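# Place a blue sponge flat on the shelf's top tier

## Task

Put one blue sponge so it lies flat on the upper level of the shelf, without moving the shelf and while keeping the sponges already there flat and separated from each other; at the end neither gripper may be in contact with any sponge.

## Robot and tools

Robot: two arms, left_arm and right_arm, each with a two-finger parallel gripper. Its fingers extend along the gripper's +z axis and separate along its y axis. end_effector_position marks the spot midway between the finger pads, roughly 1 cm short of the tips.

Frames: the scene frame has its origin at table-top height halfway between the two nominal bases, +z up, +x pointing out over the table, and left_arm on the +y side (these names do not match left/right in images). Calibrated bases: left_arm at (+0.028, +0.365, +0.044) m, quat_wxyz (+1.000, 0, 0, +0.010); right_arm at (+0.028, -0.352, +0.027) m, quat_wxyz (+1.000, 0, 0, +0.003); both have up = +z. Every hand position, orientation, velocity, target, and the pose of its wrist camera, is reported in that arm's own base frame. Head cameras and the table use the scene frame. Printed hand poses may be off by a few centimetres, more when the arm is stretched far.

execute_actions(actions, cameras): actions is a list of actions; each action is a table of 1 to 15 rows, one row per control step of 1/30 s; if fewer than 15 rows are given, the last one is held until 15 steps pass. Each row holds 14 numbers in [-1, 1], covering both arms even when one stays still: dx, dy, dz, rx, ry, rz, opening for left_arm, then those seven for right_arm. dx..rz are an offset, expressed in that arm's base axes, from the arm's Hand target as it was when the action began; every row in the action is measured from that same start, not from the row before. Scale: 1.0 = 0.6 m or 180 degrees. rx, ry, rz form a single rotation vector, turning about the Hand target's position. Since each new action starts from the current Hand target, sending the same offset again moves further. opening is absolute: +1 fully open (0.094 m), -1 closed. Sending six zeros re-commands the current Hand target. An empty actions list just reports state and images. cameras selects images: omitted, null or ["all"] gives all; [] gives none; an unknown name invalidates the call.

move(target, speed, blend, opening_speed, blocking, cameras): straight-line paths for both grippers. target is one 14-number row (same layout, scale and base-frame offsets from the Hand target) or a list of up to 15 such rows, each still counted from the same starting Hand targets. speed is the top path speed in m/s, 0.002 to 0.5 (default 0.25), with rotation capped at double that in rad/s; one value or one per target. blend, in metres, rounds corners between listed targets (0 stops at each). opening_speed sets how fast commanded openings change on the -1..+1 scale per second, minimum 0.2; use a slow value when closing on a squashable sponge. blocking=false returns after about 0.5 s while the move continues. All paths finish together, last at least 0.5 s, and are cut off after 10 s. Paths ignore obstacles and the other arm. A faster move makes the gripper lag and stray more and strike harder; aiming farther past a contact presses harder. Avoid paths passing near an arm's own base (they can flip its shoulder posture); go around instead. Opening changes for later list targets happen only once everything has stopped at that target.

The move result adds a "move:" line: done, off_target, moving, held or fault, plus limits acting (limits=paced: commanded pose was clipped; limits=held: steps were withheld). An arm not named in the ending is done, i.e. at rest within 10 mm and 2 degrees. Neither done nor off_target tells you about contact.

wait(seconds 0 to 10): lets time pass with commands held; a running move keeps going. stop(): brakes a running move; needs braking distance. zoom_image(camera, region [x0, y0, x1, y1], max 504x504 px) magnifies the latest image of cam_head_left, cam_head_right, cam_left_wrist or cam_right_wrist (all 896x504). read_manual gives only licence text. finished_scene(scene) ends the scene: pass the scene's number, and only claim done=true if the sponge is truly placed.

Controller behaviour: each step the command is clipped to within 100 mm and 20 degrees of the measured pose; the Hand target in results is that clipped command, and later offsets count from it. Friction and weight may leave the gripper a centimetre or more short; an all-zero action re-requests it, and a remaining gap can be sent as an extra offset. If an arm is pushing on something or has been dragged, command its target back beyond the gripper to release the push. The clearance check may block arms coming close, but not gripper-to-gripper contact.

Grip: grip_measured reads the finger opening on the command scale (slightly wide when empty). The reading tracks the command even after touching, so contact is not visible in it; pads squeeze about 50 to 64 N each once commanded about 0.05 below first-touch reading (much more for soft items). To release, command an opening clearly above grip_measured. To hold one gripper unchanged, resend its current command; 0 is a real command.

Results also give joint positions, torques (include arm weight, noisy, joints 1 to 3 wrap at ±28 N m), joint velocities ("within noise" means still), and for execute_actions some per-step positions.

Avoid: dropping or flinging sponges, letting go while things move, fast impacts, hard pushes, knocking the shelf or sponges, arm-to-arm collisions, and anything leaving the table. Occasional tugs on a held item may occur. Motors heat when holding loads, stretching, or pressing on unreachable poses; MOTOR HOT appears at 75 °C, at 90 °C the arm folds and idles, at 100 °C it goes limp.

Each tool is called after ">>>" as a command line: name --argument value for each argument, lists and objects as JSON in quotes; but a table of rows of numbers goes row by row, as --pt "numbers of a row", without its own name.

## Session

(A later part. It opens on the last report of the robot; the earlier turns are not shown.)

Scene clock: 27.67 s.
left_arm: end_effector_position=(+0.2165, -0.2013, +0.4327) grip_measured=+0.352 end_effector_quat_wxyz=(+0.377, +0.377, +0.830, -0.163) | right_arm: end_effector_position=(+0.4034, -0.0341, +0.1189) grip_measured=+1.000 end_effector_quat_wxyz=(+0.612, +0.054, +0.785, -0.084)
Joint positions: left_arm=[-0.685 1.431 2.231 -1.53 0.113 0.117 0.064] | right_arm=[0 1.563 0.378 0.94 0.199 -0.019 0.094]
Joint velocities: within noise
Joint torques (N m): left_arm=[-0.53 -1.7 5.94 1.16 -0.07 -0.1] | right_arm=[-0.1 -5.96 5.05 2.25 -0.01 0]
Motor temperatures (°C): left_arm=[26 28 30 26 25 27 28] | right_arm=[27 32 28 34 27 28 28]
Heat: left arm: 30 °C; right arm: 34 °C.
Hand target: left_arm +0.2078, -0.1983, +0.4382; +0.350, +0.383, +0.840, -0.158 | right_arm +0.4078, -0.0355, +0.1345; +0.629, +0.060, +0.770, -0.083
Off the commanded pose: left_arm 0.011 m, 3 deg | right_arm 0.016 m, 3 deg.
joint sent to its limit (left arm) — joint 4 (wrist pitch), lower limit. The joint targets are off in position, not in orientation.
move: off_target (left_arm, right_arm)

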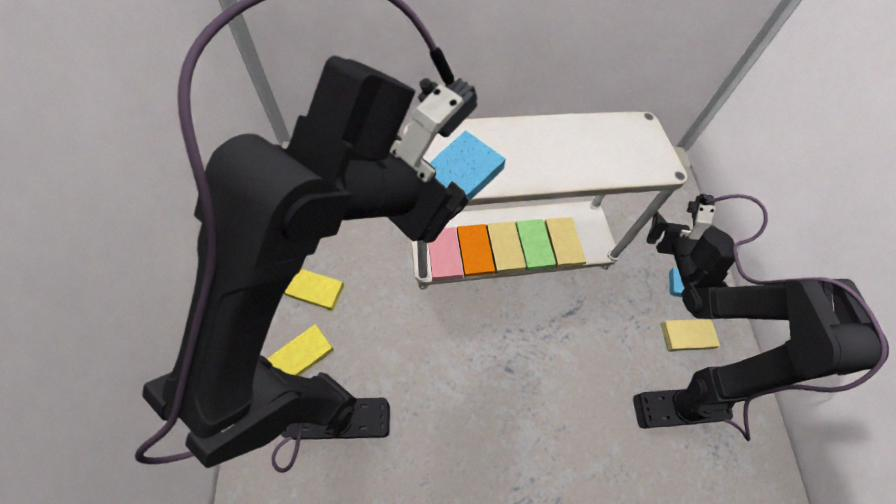

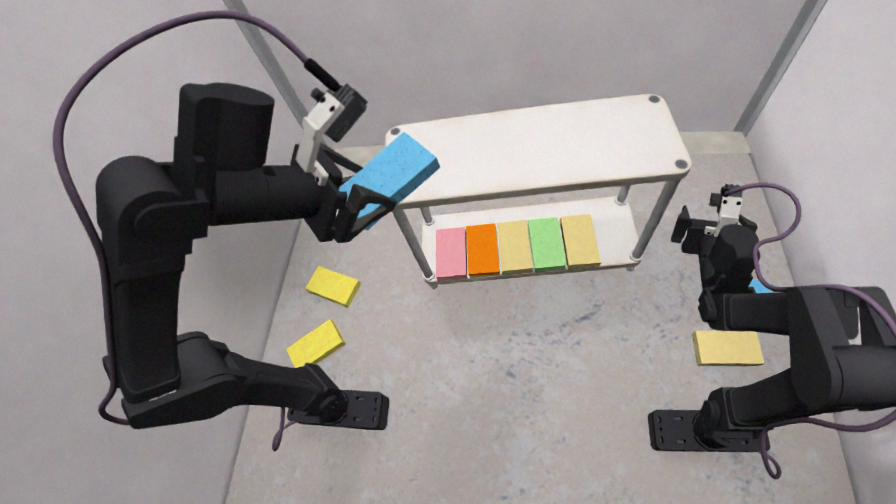

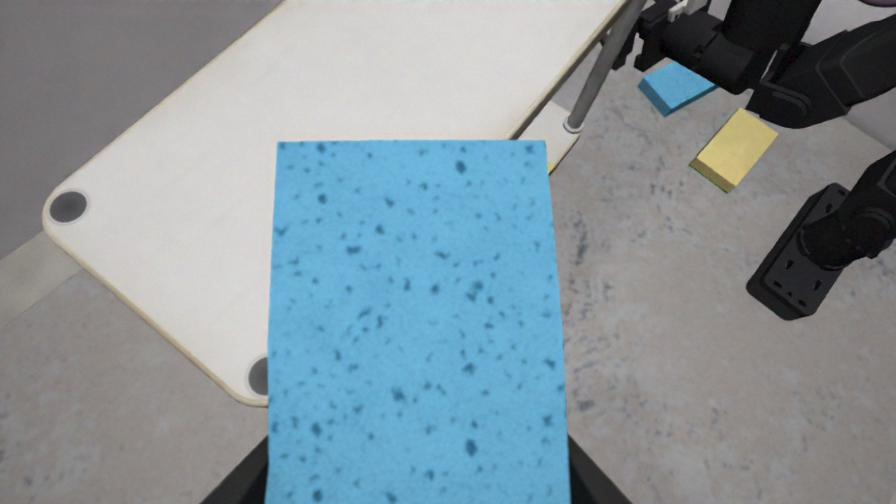

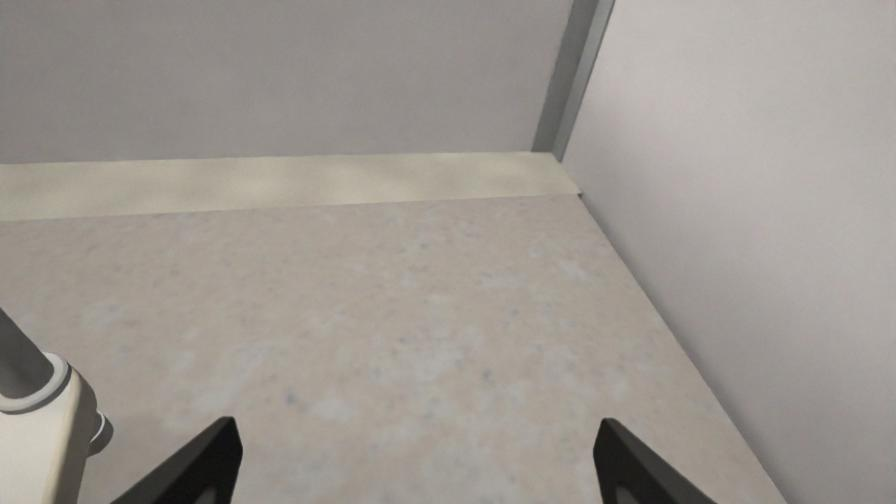

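>>> move --pt "0.2 -0.02 0.0 0 0 0.06 0.1 0 0 0 0 0 0 1" --pt "0.32 -0.045 -0.113 0 0 0.09 0.1 0 0 0 0 0 0 1" --speed 0.2 --blend 0.03

Scene clock: 32.13 s.
left_arm: end_effector_position=(+0.3937, -0.2280, +0.3521) grip_measured=+0.351 end_effector_quat_wxyz=(+0.333, +0.274, +0.897, -0.101) | right_arm: end_effector_position=(+0.4034, -0.0341, +0.1189) grip_measured=+1.000 end_effector_quat_wxyz=(+0.612, +0.054, +0.785, -0.084)
Joint positions: left_arm=[-0.505 1.922 2.443 -1.383 0.056 0.067 0.063] | right_arm=[0 1.563 0.378 0.94 0.199 -0.019 0.094]
Joint velocities: within noise
Joint torques (N m): left_arm=[0.47 -8.77 3.29 1.86 -0.08 -0.1] | right_arm=[-0.1 -5.96 5.04 2.25 -0.01 0.01]
Motor temperatures (°C): left_arm=[26 28 30 27 25 27 28] | right_arm=[27 32 28 35 27 28 28]
Heat: left arm: 30 °C; right arm: 35 °C.
Hand target: left_arm +0.3998, -0.2253, +0.3704; +0.369, +0.261, +0.886, -0.107 | right_arm +0.4078, -0.0355, +0.1345; +0.629, +0.060, +0.770, -0.083
Off the commanded pose: left_arm 0.019 m, 5 deg | right_arm 0.016 m, 3 deg.
move: off_target (left_arm, right_arm)

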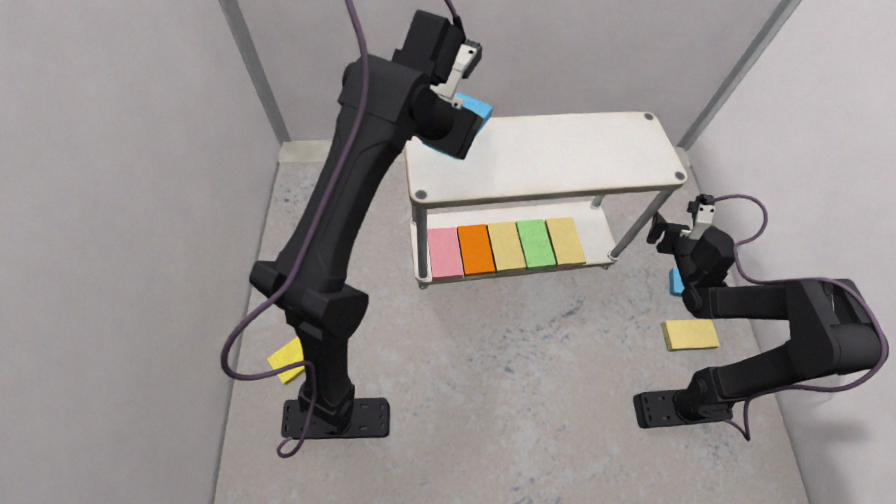

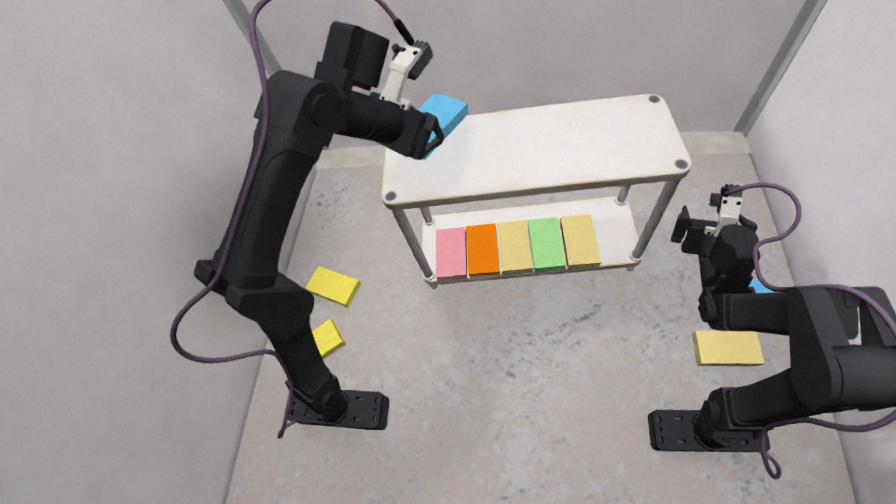

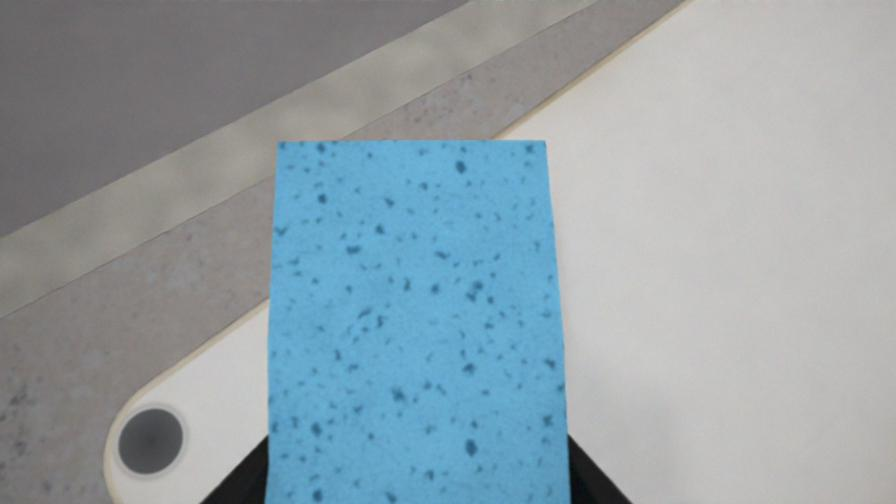

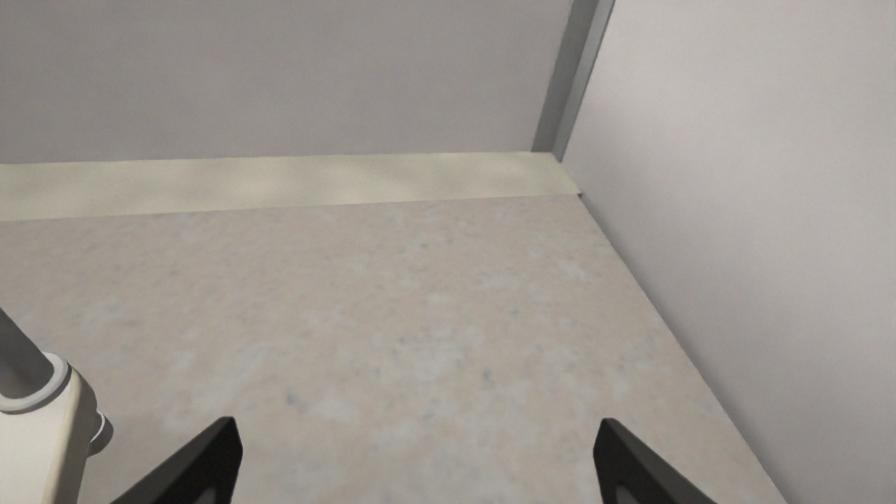

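>>> move --target '[-0.085,-0.05,0.015,-0.009,-0.014,0,0.1,0,0,0,0,0,0,1]' --speed 0.15

>>> zoom_image --camera "cam_head_right" --region '[330, 50, 580, 220]'

Scene clock: 34.50 s.
left_arm: end_effector_position=(+0.3433, -0.2587, +0.3596) grip_measured=+0.351 end_effector_quat_wxyz=(+0.353, +0.275, +0.888, -0.107) | right_arm: end_effector_position=(+0.4034, -0.0341, +0.1189) grip_measured=+1.000 end_effector_quat_wxyz=(+0.612, +0.054, +0.785, -0.084)
Joint positions: left_arm=[-0.669 1.747 2.204 -1.272 -0.052 -0.048 0.063] | right_arm=[0 1.563 0.378 0.94 0.199 -0.019 0.094]
Joint velocities: within noise
Joint torques (N m): left_arm=[0.01 -7.95 3.52 1.94 -0.16 -0.1] | right_arm=[-0.09 -5.97 5.05 2.25 -0.01 0.01]
Motor temperatures (°C): left_arm=[26 28 30 27 25 27 29] | right_arm=[27 32 28 35 27 28 28]
Heat: left arm: 30 °C; right arm: 35 °C.
Hand target: left_arm +0.3488, -0.2553, +0.3794; +0.392, +0.258, +0.876, -0.113 | right_arm +0.4078, -0.0355, +0.1345; +0.629, +0.060, +0.770, -0.083
Off the commanded pose: left_arm 0.021 m, 5 deg | right_arm 0.016 m, 3 deg.
move: off_target (left_arm, right_arm)

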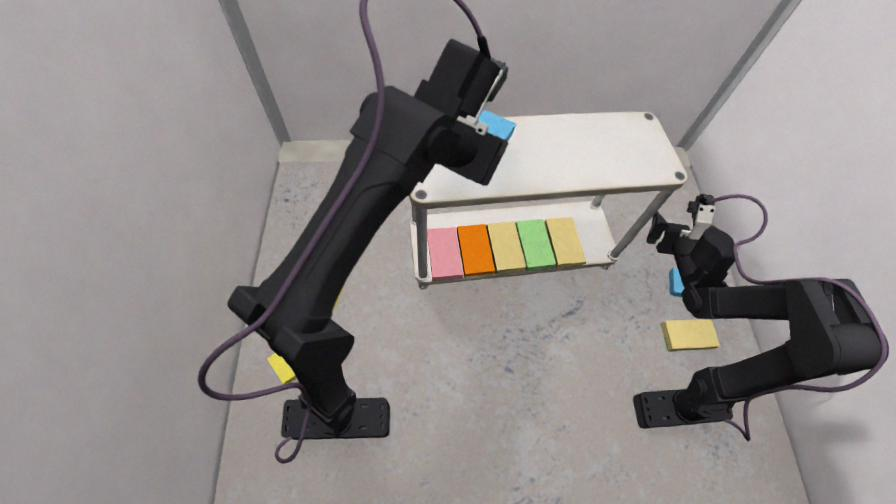

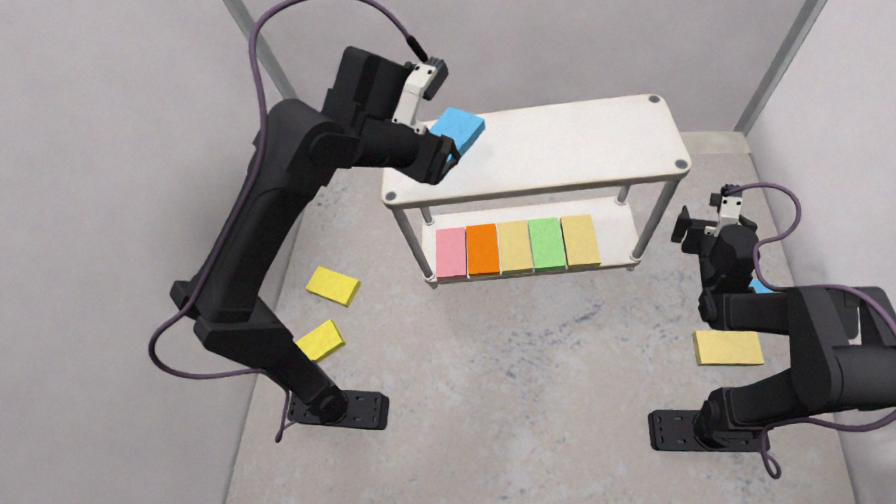

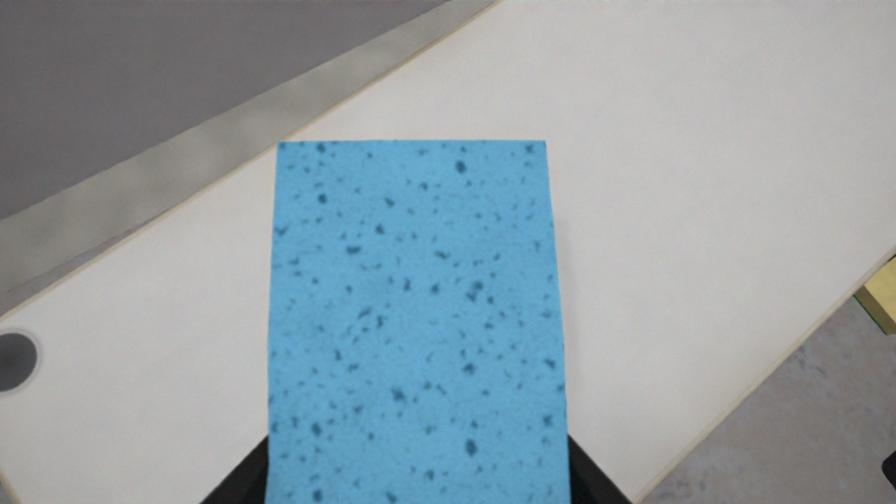

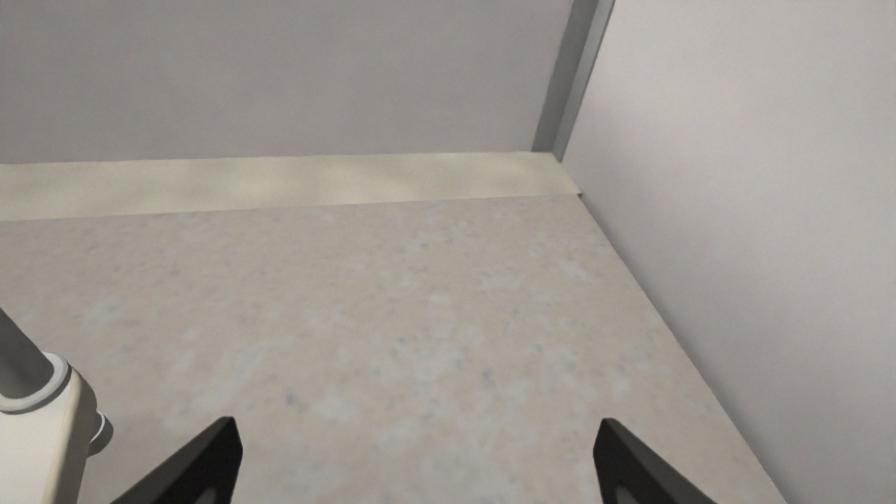

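Scaled by 2.016 from the camera's 896x504 image, which has a finer 1280x720 frame.

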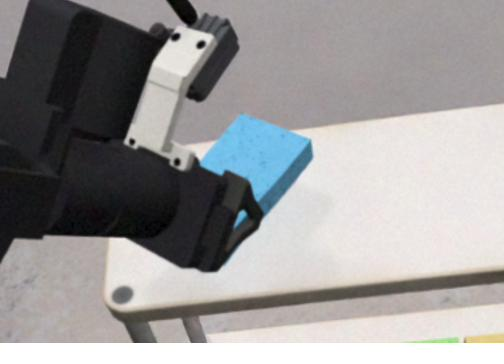

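>>> move --target '[0.005,0,-0.03,0,0,0,0.1,0,0,0,0,0,0,1]' --speed 0.05 --cameras '["cam_head_right","cam_left_wrist"]'

>>> zoom_image --camera "cam_head_right" --region '[370, 60, 540, 220]'

Scene clock: 36.73 s.
left_arm: end_effector_position=(+0.3469, -0.2612, +0.3383) grip_measured=+0.351 end_effector_quat_wxyz=(+0.350, +0.275, +0.889, -0.105) | right_arm: end_effector_position=(+0.4034, -0.0341, +0.1189) grip_measured=+1.000 end_effector_quat_wxyz=(+0.612, +0.054, +0.785, -0.084)
Joint positions: left_arm=[-0.669 1.707 2.056 -1.173 -0.053 -0.048 0.063] | right_arm=[0 1.563 0.378 0.94 0.199 -0.019 0.094]
Joint velocities: within noise
Joint torques (N m): left_arm=[0.5 -8.7 3.69 1.93 -0.13 -0.05] | right_arm=[-0.1 -5.96 5.04 2.25 -0.01 0]
Motor temperatures (°C): left_arm=[26 28 30 28 25 27 29] | right_arm=[27 32 28 35 27 28 28]
Heat: left arm: 30 °C; right arm: 35 °C.
Hand target: left_arm +0.3518, -0.2553, +0.3614; +0.392, +0.258, +0.876, -0.113 | right_arm +0.4078, -0.0355, +0.1345; +0.629, +0.060, +0.770, -0.083
Off the commanded pose: left_arm 0.024 m, 5 deg | right_arm 0.016 m, 3 deg.
move: off_target (left_arm, right_arm)
Images, in order (width x height): cam_head_right 896x504, cam_left_wrist 896x504.

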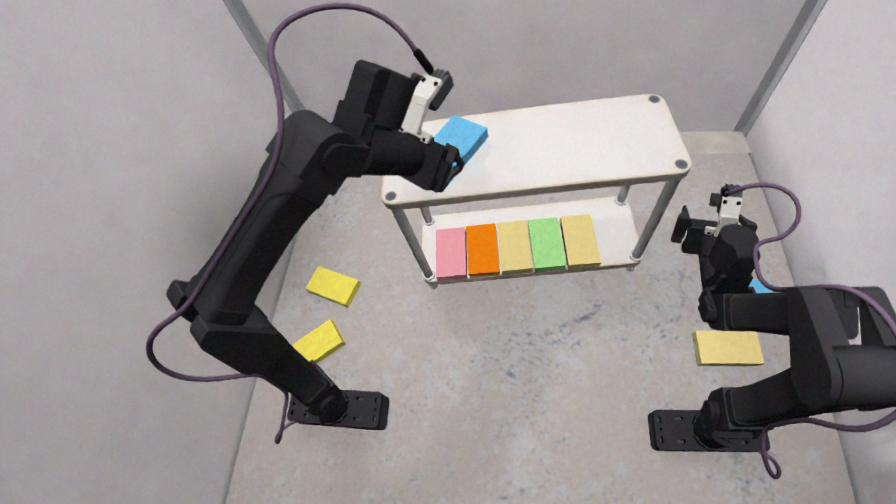

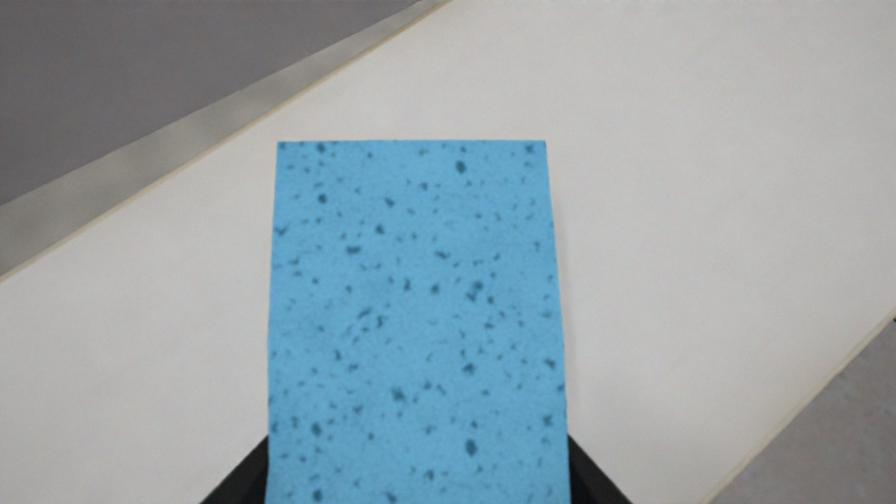

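Scaled by 2.965 from the camera's 896x504 image, which has a finer 1280x720 frame.

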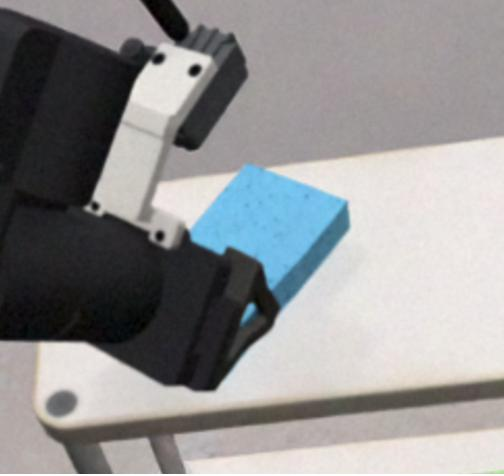

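>>> move --target '[0.0,-0.002,-0.02,0,0,0,0.1,0,0,0,0,0,0,1]' --speed 0.04 --cameras '["cam_head_right","cam_left_wrist"]'

>>> zoom_image --camera "cam_head_right" --region '[370, 60, 540, 220]'

Scene clock: 38.07 s.
left_arm: end_effector_position=(+0.3472, -0.2614, +0.3265) grip_measured=+0.351 end_effector_quat_wxyz=(+0.350, +0.270, +0.891, -0.107) | right_arm: end_effector_position=(+0.4034, -0.0341, +0.1189) grip_measured=+1.000 end_effector_quat_wxyz=(+0.612, +0.054, +0.785, -0.084)
Joint positions: left_arm=[-0.669 1.678 1.967 -1.113 -0.053 -0.059 0.063] | right_arm=[0 1.563 0.378 0.94 0.199 -0.019 0.094]
Joint velocities: within noise
Joint torques (N m): left_arm=[0.25 -8.59 3.96 1.92 -0.15 -0.06] | right_arm=[-0.1 -5.96 5.04 2.25 -0.01 0]
Motor temperatures (°C): left_arm=[26 29 30 28 25 27 29] | right_arm=[27 32 28 35 27 28 28]
Heat: left arm: 30 °C; right arm: 35 °C.
Hand target: left_arm +0.3518, -0.2565, +0.3494; +0.392, +0.258, +0.876, -0.113 | right_arm +0.4078, -0.0355, +0.1345; +0.629, +0.060, +0.770, -0.083
Off the commanded pose: left_arm 0.024 m, 5 deg | right_arm 0.016 m, 3 deg.
move: off_target (left_arm, right_arm)
Images, in order (width x height): cam_head_right 896x504, cam_left_wrist 896x504.

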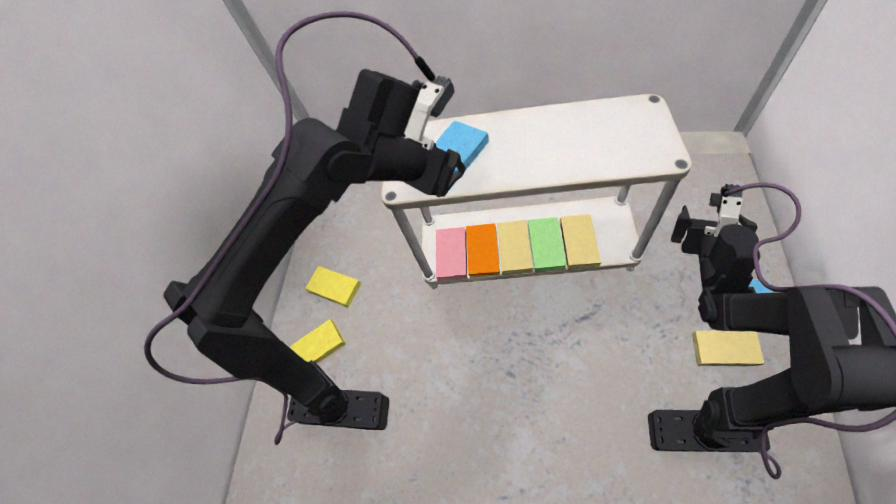

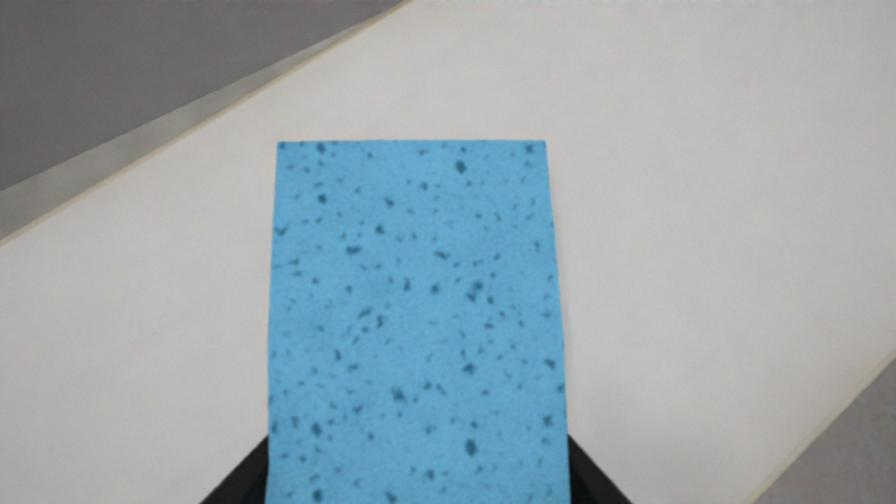

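Scaled by 2.965 from the camera's 896x504 image, which has a finer 1280x720 frame.

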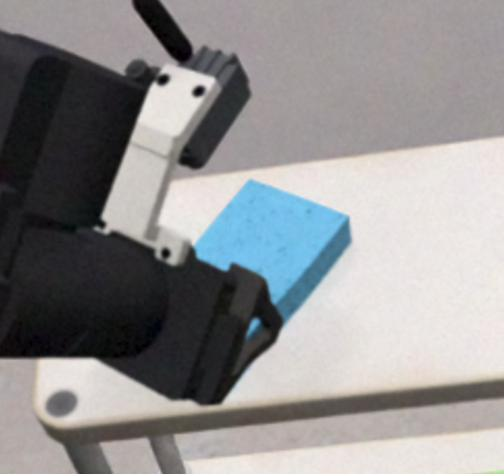

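>>> move --target '[0.0,0,-0.018,0,0,0,0.1,0,0,0,0,0,0,1]' --speed 0.03 --cameras '["cam_head_right","cam_left_wrist"]'

>>> zoom_image --camera "cam_head_right" --region '[370, 60, 540, 220]'

Scene clock: 39.37 s.
left_arm: end_effector_position=(+0.3483, -0.2623, +0.3274) grip_measured=+0.351 end_effector_quat_wxyz=(+0.368, +0.268, +0.883, -0.114) | right_arm: end_effector_position=(+0.4034, -0.0341, +0.1189) grip_measured=+1.000 end_effector_quat_wxyz=(+0.612, +0.054, +0.785, -0.084)
Joint positions: left_arm=[-0.669 1.639 1.897 -1.039 -0.053 -0.059 0.063] | right_arm=[0 1.563 0.378 0.94 0.199 -0.019 0.094]
Joint velocities: within noise
Joint torques (N m): left_arm=[0.32 -7.38 3.59 1.77 -0.14 -0.06] | right_arm=[-0.09 -5.96 5.05 2.25 -0.01 0]
Motor temperatures (°C): left_arm=[26 29 30 28 25 27 29] | right_arm=[27 32 28 35 27 28 28]
Heat: left arm: 30 °C; right arm: 35 °C.
Hand target: left_arm +0.3518, -0.2565, +0.3386; +0.392, +0.258, +0.876, -0.113 | right_arm +0.4078, -0.0355, +0.1345; +0.629, +0.060, +0.770, -0.083
Off the commanded pose: left_arm 0.013 m, 3 deg | right_arm 0.016 m, 3 deg.
move: off_target (left_arm, right_arm)
Images, in order (width x height): cam_head_right 896x504, cam_left_wrist 896x504.

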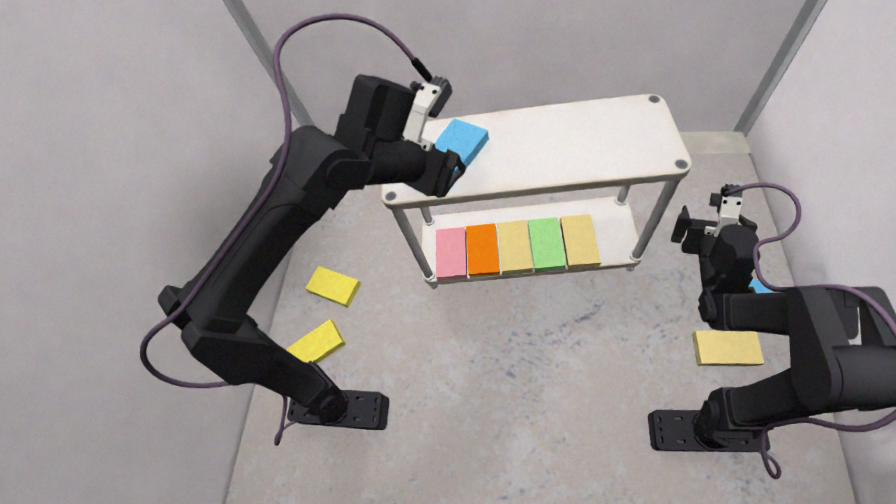

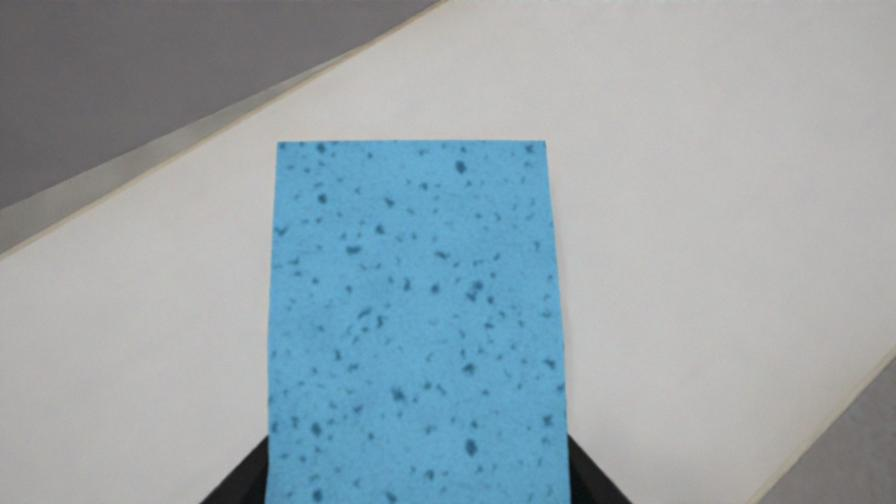

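Scaled by 2.965 from the camera's 896x504 image, which has a finer 1280x720 frame.

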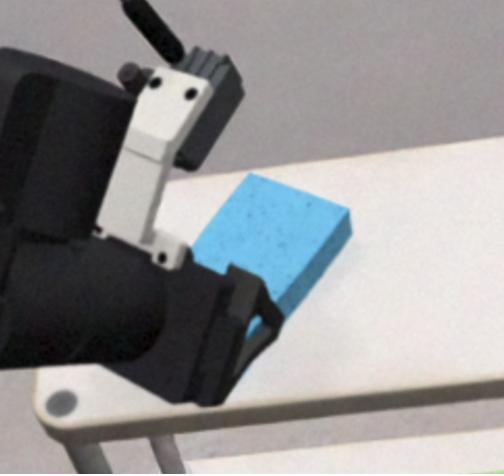

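>>> move --target '[0.0,0,0.004,0.009,0.014,0,0.1,0,0,0,0,0,0,1]' --speed 0.04 --cameras '[]'

>>> move --target '[0.0,0,0,0,0,0,0.75,0,0,0,0,0,0,1]' --opening_speed 0.5 --cameras '["cam_head_right","cam_left_wrist"]'

>>> zoom_image --camera "cam_head_right" --region '[370, 60, 540, 220]'

Scene clock: 40.87 s.
left_arm: end_effector_position=(+0.3504, -0.2640, +0.3275) grip_measured=+0.351 end_effector_quat_wxyz=(+0.362, +0.269, +0.886, -0.112) | right_arm: end_effector_position=(+0.4034, -0.0341, +0.1189) grip_measured=+1.000 end_effector_quat_wxyz=(+0.612, +0.054, +0.785, -0.084)
Joint positions: left_arm=[-0.669 1.665 1.937 -1.067 -0.053 -0.059 0.063] | right_arm=[0 1.563 0.378 0.94 0.199 -0.019 0.094]
Joint velocities: within noise
Joint torques (N m): left_arm=[0.38 -5.26 9.13 1.08 -0.11 -0.07] | right_arm=[-0.09 -5.96 5.05 2.25 -0.01 0]
Motor temperatures (°C): left_arm=[26 29 30 28 25 27 29] | right_arm=[27 32 28 36 27 28 28]
Heat: left arm: 30 °C; right arm: 36 °C.
Hand target: left_arm +0.3518, -0.2565, +0.3410; +0.369, +0.261, +0.886, -0.107 | right_arm +0.4078, -0.0355, +0.1345; +0.629, +0.060, +0.770, -0.083
Off the commanded pose: left_arm 0.015 m, 1 deg | right_arm 0.016 m, 3 deg.
move: off_target (left_arm, right_arm)
No camera images: "cameras" was empty.

Scene clock: 42.67 s.
left_arm: end_effector_position=(+0.3500, -0.2636, +0.3270) grip_measured=+0.748 end_effector_quat_wxyz=(+0.360, +0.269, +0.886, -0.111) | right_arm: end_effector_position=(+0.4034, -0.0341, +0.1189) grip_measured=+1.000 end_effector_quat_wxyz=(+0.612, +0.054, +0.785, -0.084)
Joint positions: left_arm=[-0.669 1.665 1.937 -1.07 -0.053 -0.059 0.082] | right_arm=[0 1.563 0.378 0.94 0.199 -0.019 0.094]
Joint velocities: within noise
Joint torques (N m): left_arm=[0.4 -5.2 9.16 1.1 -0.11 -0.08] | right_arm=[-0.1 -5.96 5.05 2.25 -0.01 0]
Motor temperatures (°C): left_arm=[26 29 30 28 25 27 29] | right_arm=[27 32 28 36 27 28 28]
Heat: left arm: 30 °C; right arm: 36 °C.
Hand target: left_arm +0.3518, -0.2565, +0.3410; +0.369, +0.261, +0.886, -0.107 | right_arm +0.4078, -0.0355, +0.1345; +0.629, +0.060, +0.770, -0.083
Off the commanded pose: left_arm 0.016 m, 1 deg | right_arm 0.016 m, 3 deg.
move: off_target (left_arm, right_arm)
Images, in order (width x height): cam_head_right 896x504, cam_left_wrist 896x504.

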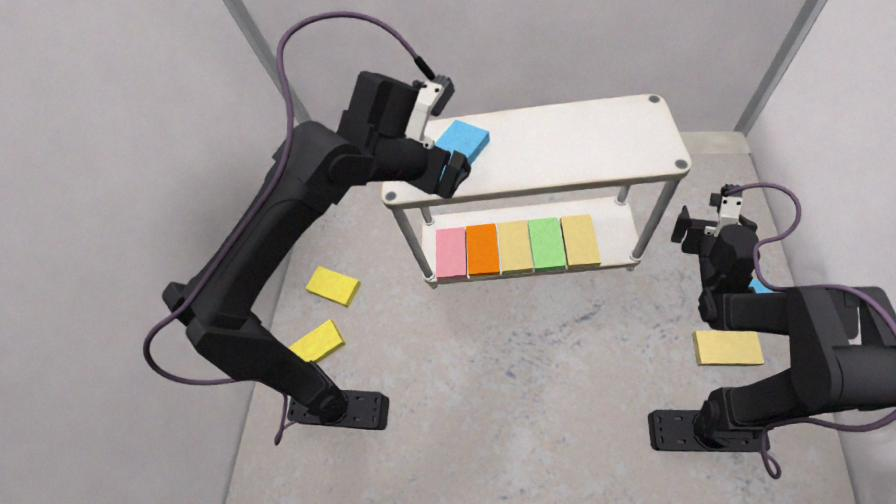

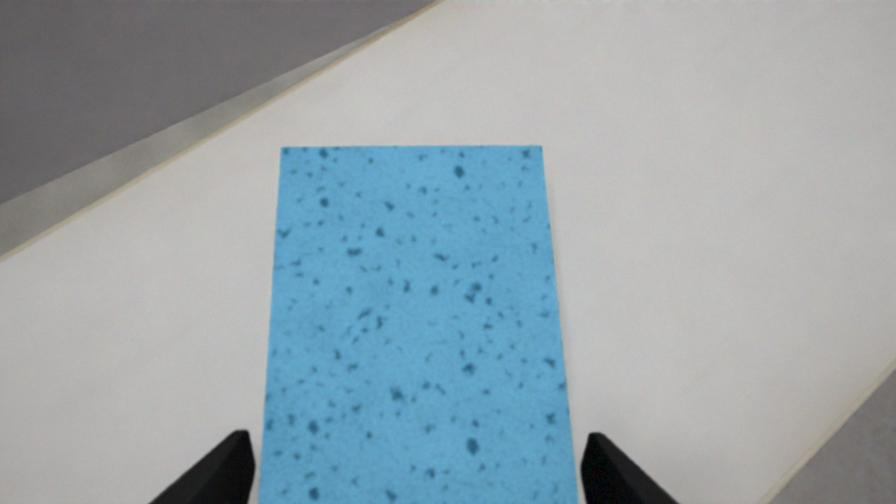

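Scaled by 2.965 from the camera's 896x504 image, which has a finer 1280x720 frame.

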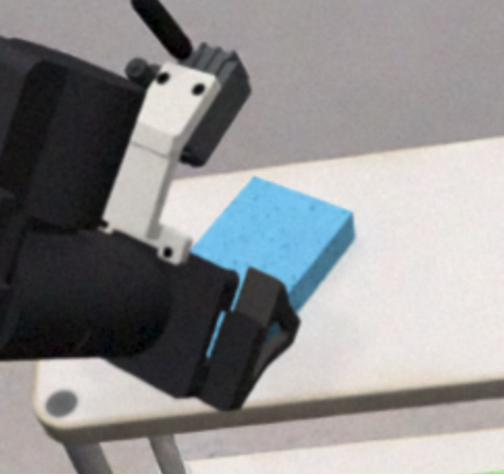

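>>> move --pt "-0.09 0.06 0.13 0 0 0 0.85 0 0 0 0 0 0 1" --pt "-0.2 0.11 0.25 0 0 0 0.85 0 0 0 0 0 0 1" --speed 0.15 --blend 0.02

>>> zoom_image --camera "cam_head_right" --region '[370, 60, 540, 220]'

Scene clock: 45.13 s.
left_arm: end_effector_position=(+0.2399, -0.1969, +0.4895) grip_measured=+0.848 end_effector_quat_wxyz=(+0.466, +0.254, +0.834, -0.152) | right_arm: end_effector_position=(+0.4034, -0.0341, +0.1189) grip_measured=+1.000 end_effector_quat_wxyz=(+0.612, +0.054, +0.785, -0.084)
Joint positions: left_arm=[-0.768 1.538 2.513 -1.527 -0.134 -0.102 0.087] | right_arm=[0 1.563 0.378 0.94 0.199 -0.019 0.094]
Joint velocities: within noise
Joint torques (N m): left_arm=[-0.58 -2.21 4.21 1.28 -0.22 -0.09] | right_arm=[-0.09 -5.96 5.05 2.25 -0.01 0]
Motor temperatures (°C): left_arm=[26 29 30 28 25 27 29] | right_arm=[27 32 28 36 27 28 28]
Heat: left arm: 30 °C; right arm: 36 °C.
Hand target: left_arm +0.2318, -0.1905, +0.4910; +0.369, +0.261, +0.886, -0.107 | right_arm +0.4078, -0.0355, +0.1345; +0.629, +0.060, +0.770, -0.083
Off the commanded pose: left_arm 0.010 m, 14 deg | right_arm 0.016 m, 3 deg.
joint sent to its limit (left arm) — joint 4 (wrist pitch), lower limit. The joint targets are off in position and orientation.
move: off_target (left_arm, right_arm)

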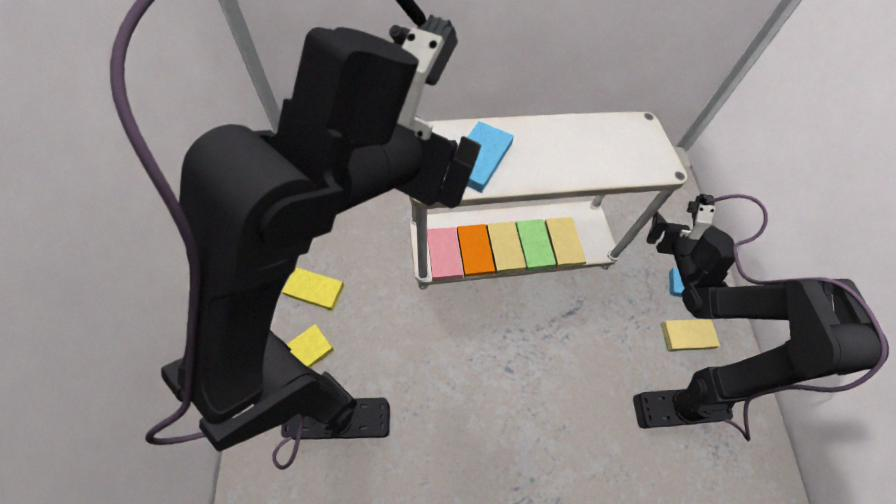

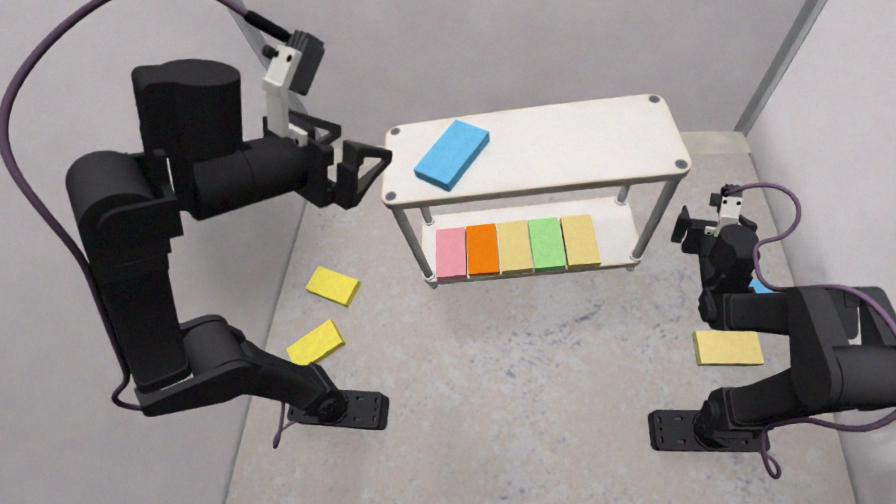

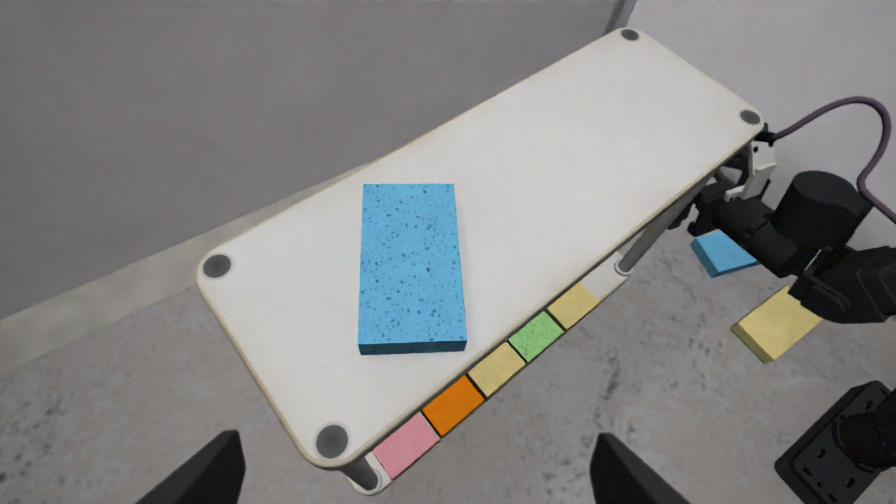

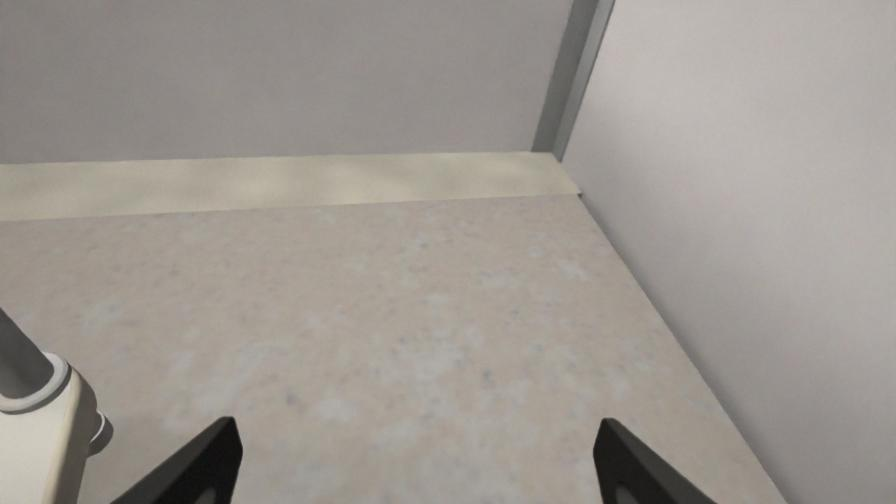

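Scaled by 2.965 from the camera's 896x504 image, which has a finer 1280x720 frame.

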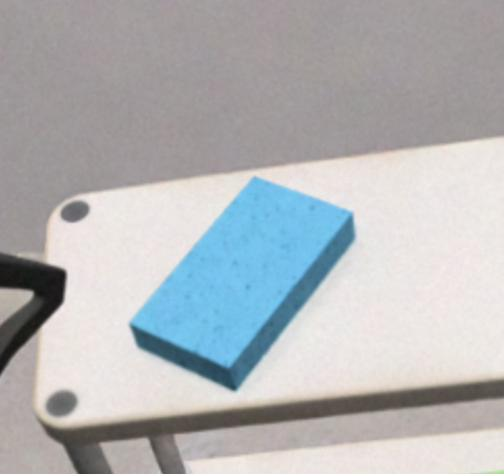

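Flat, done.

>>> finished_scene --scene 2 --done true

The scene is finished: the task was done.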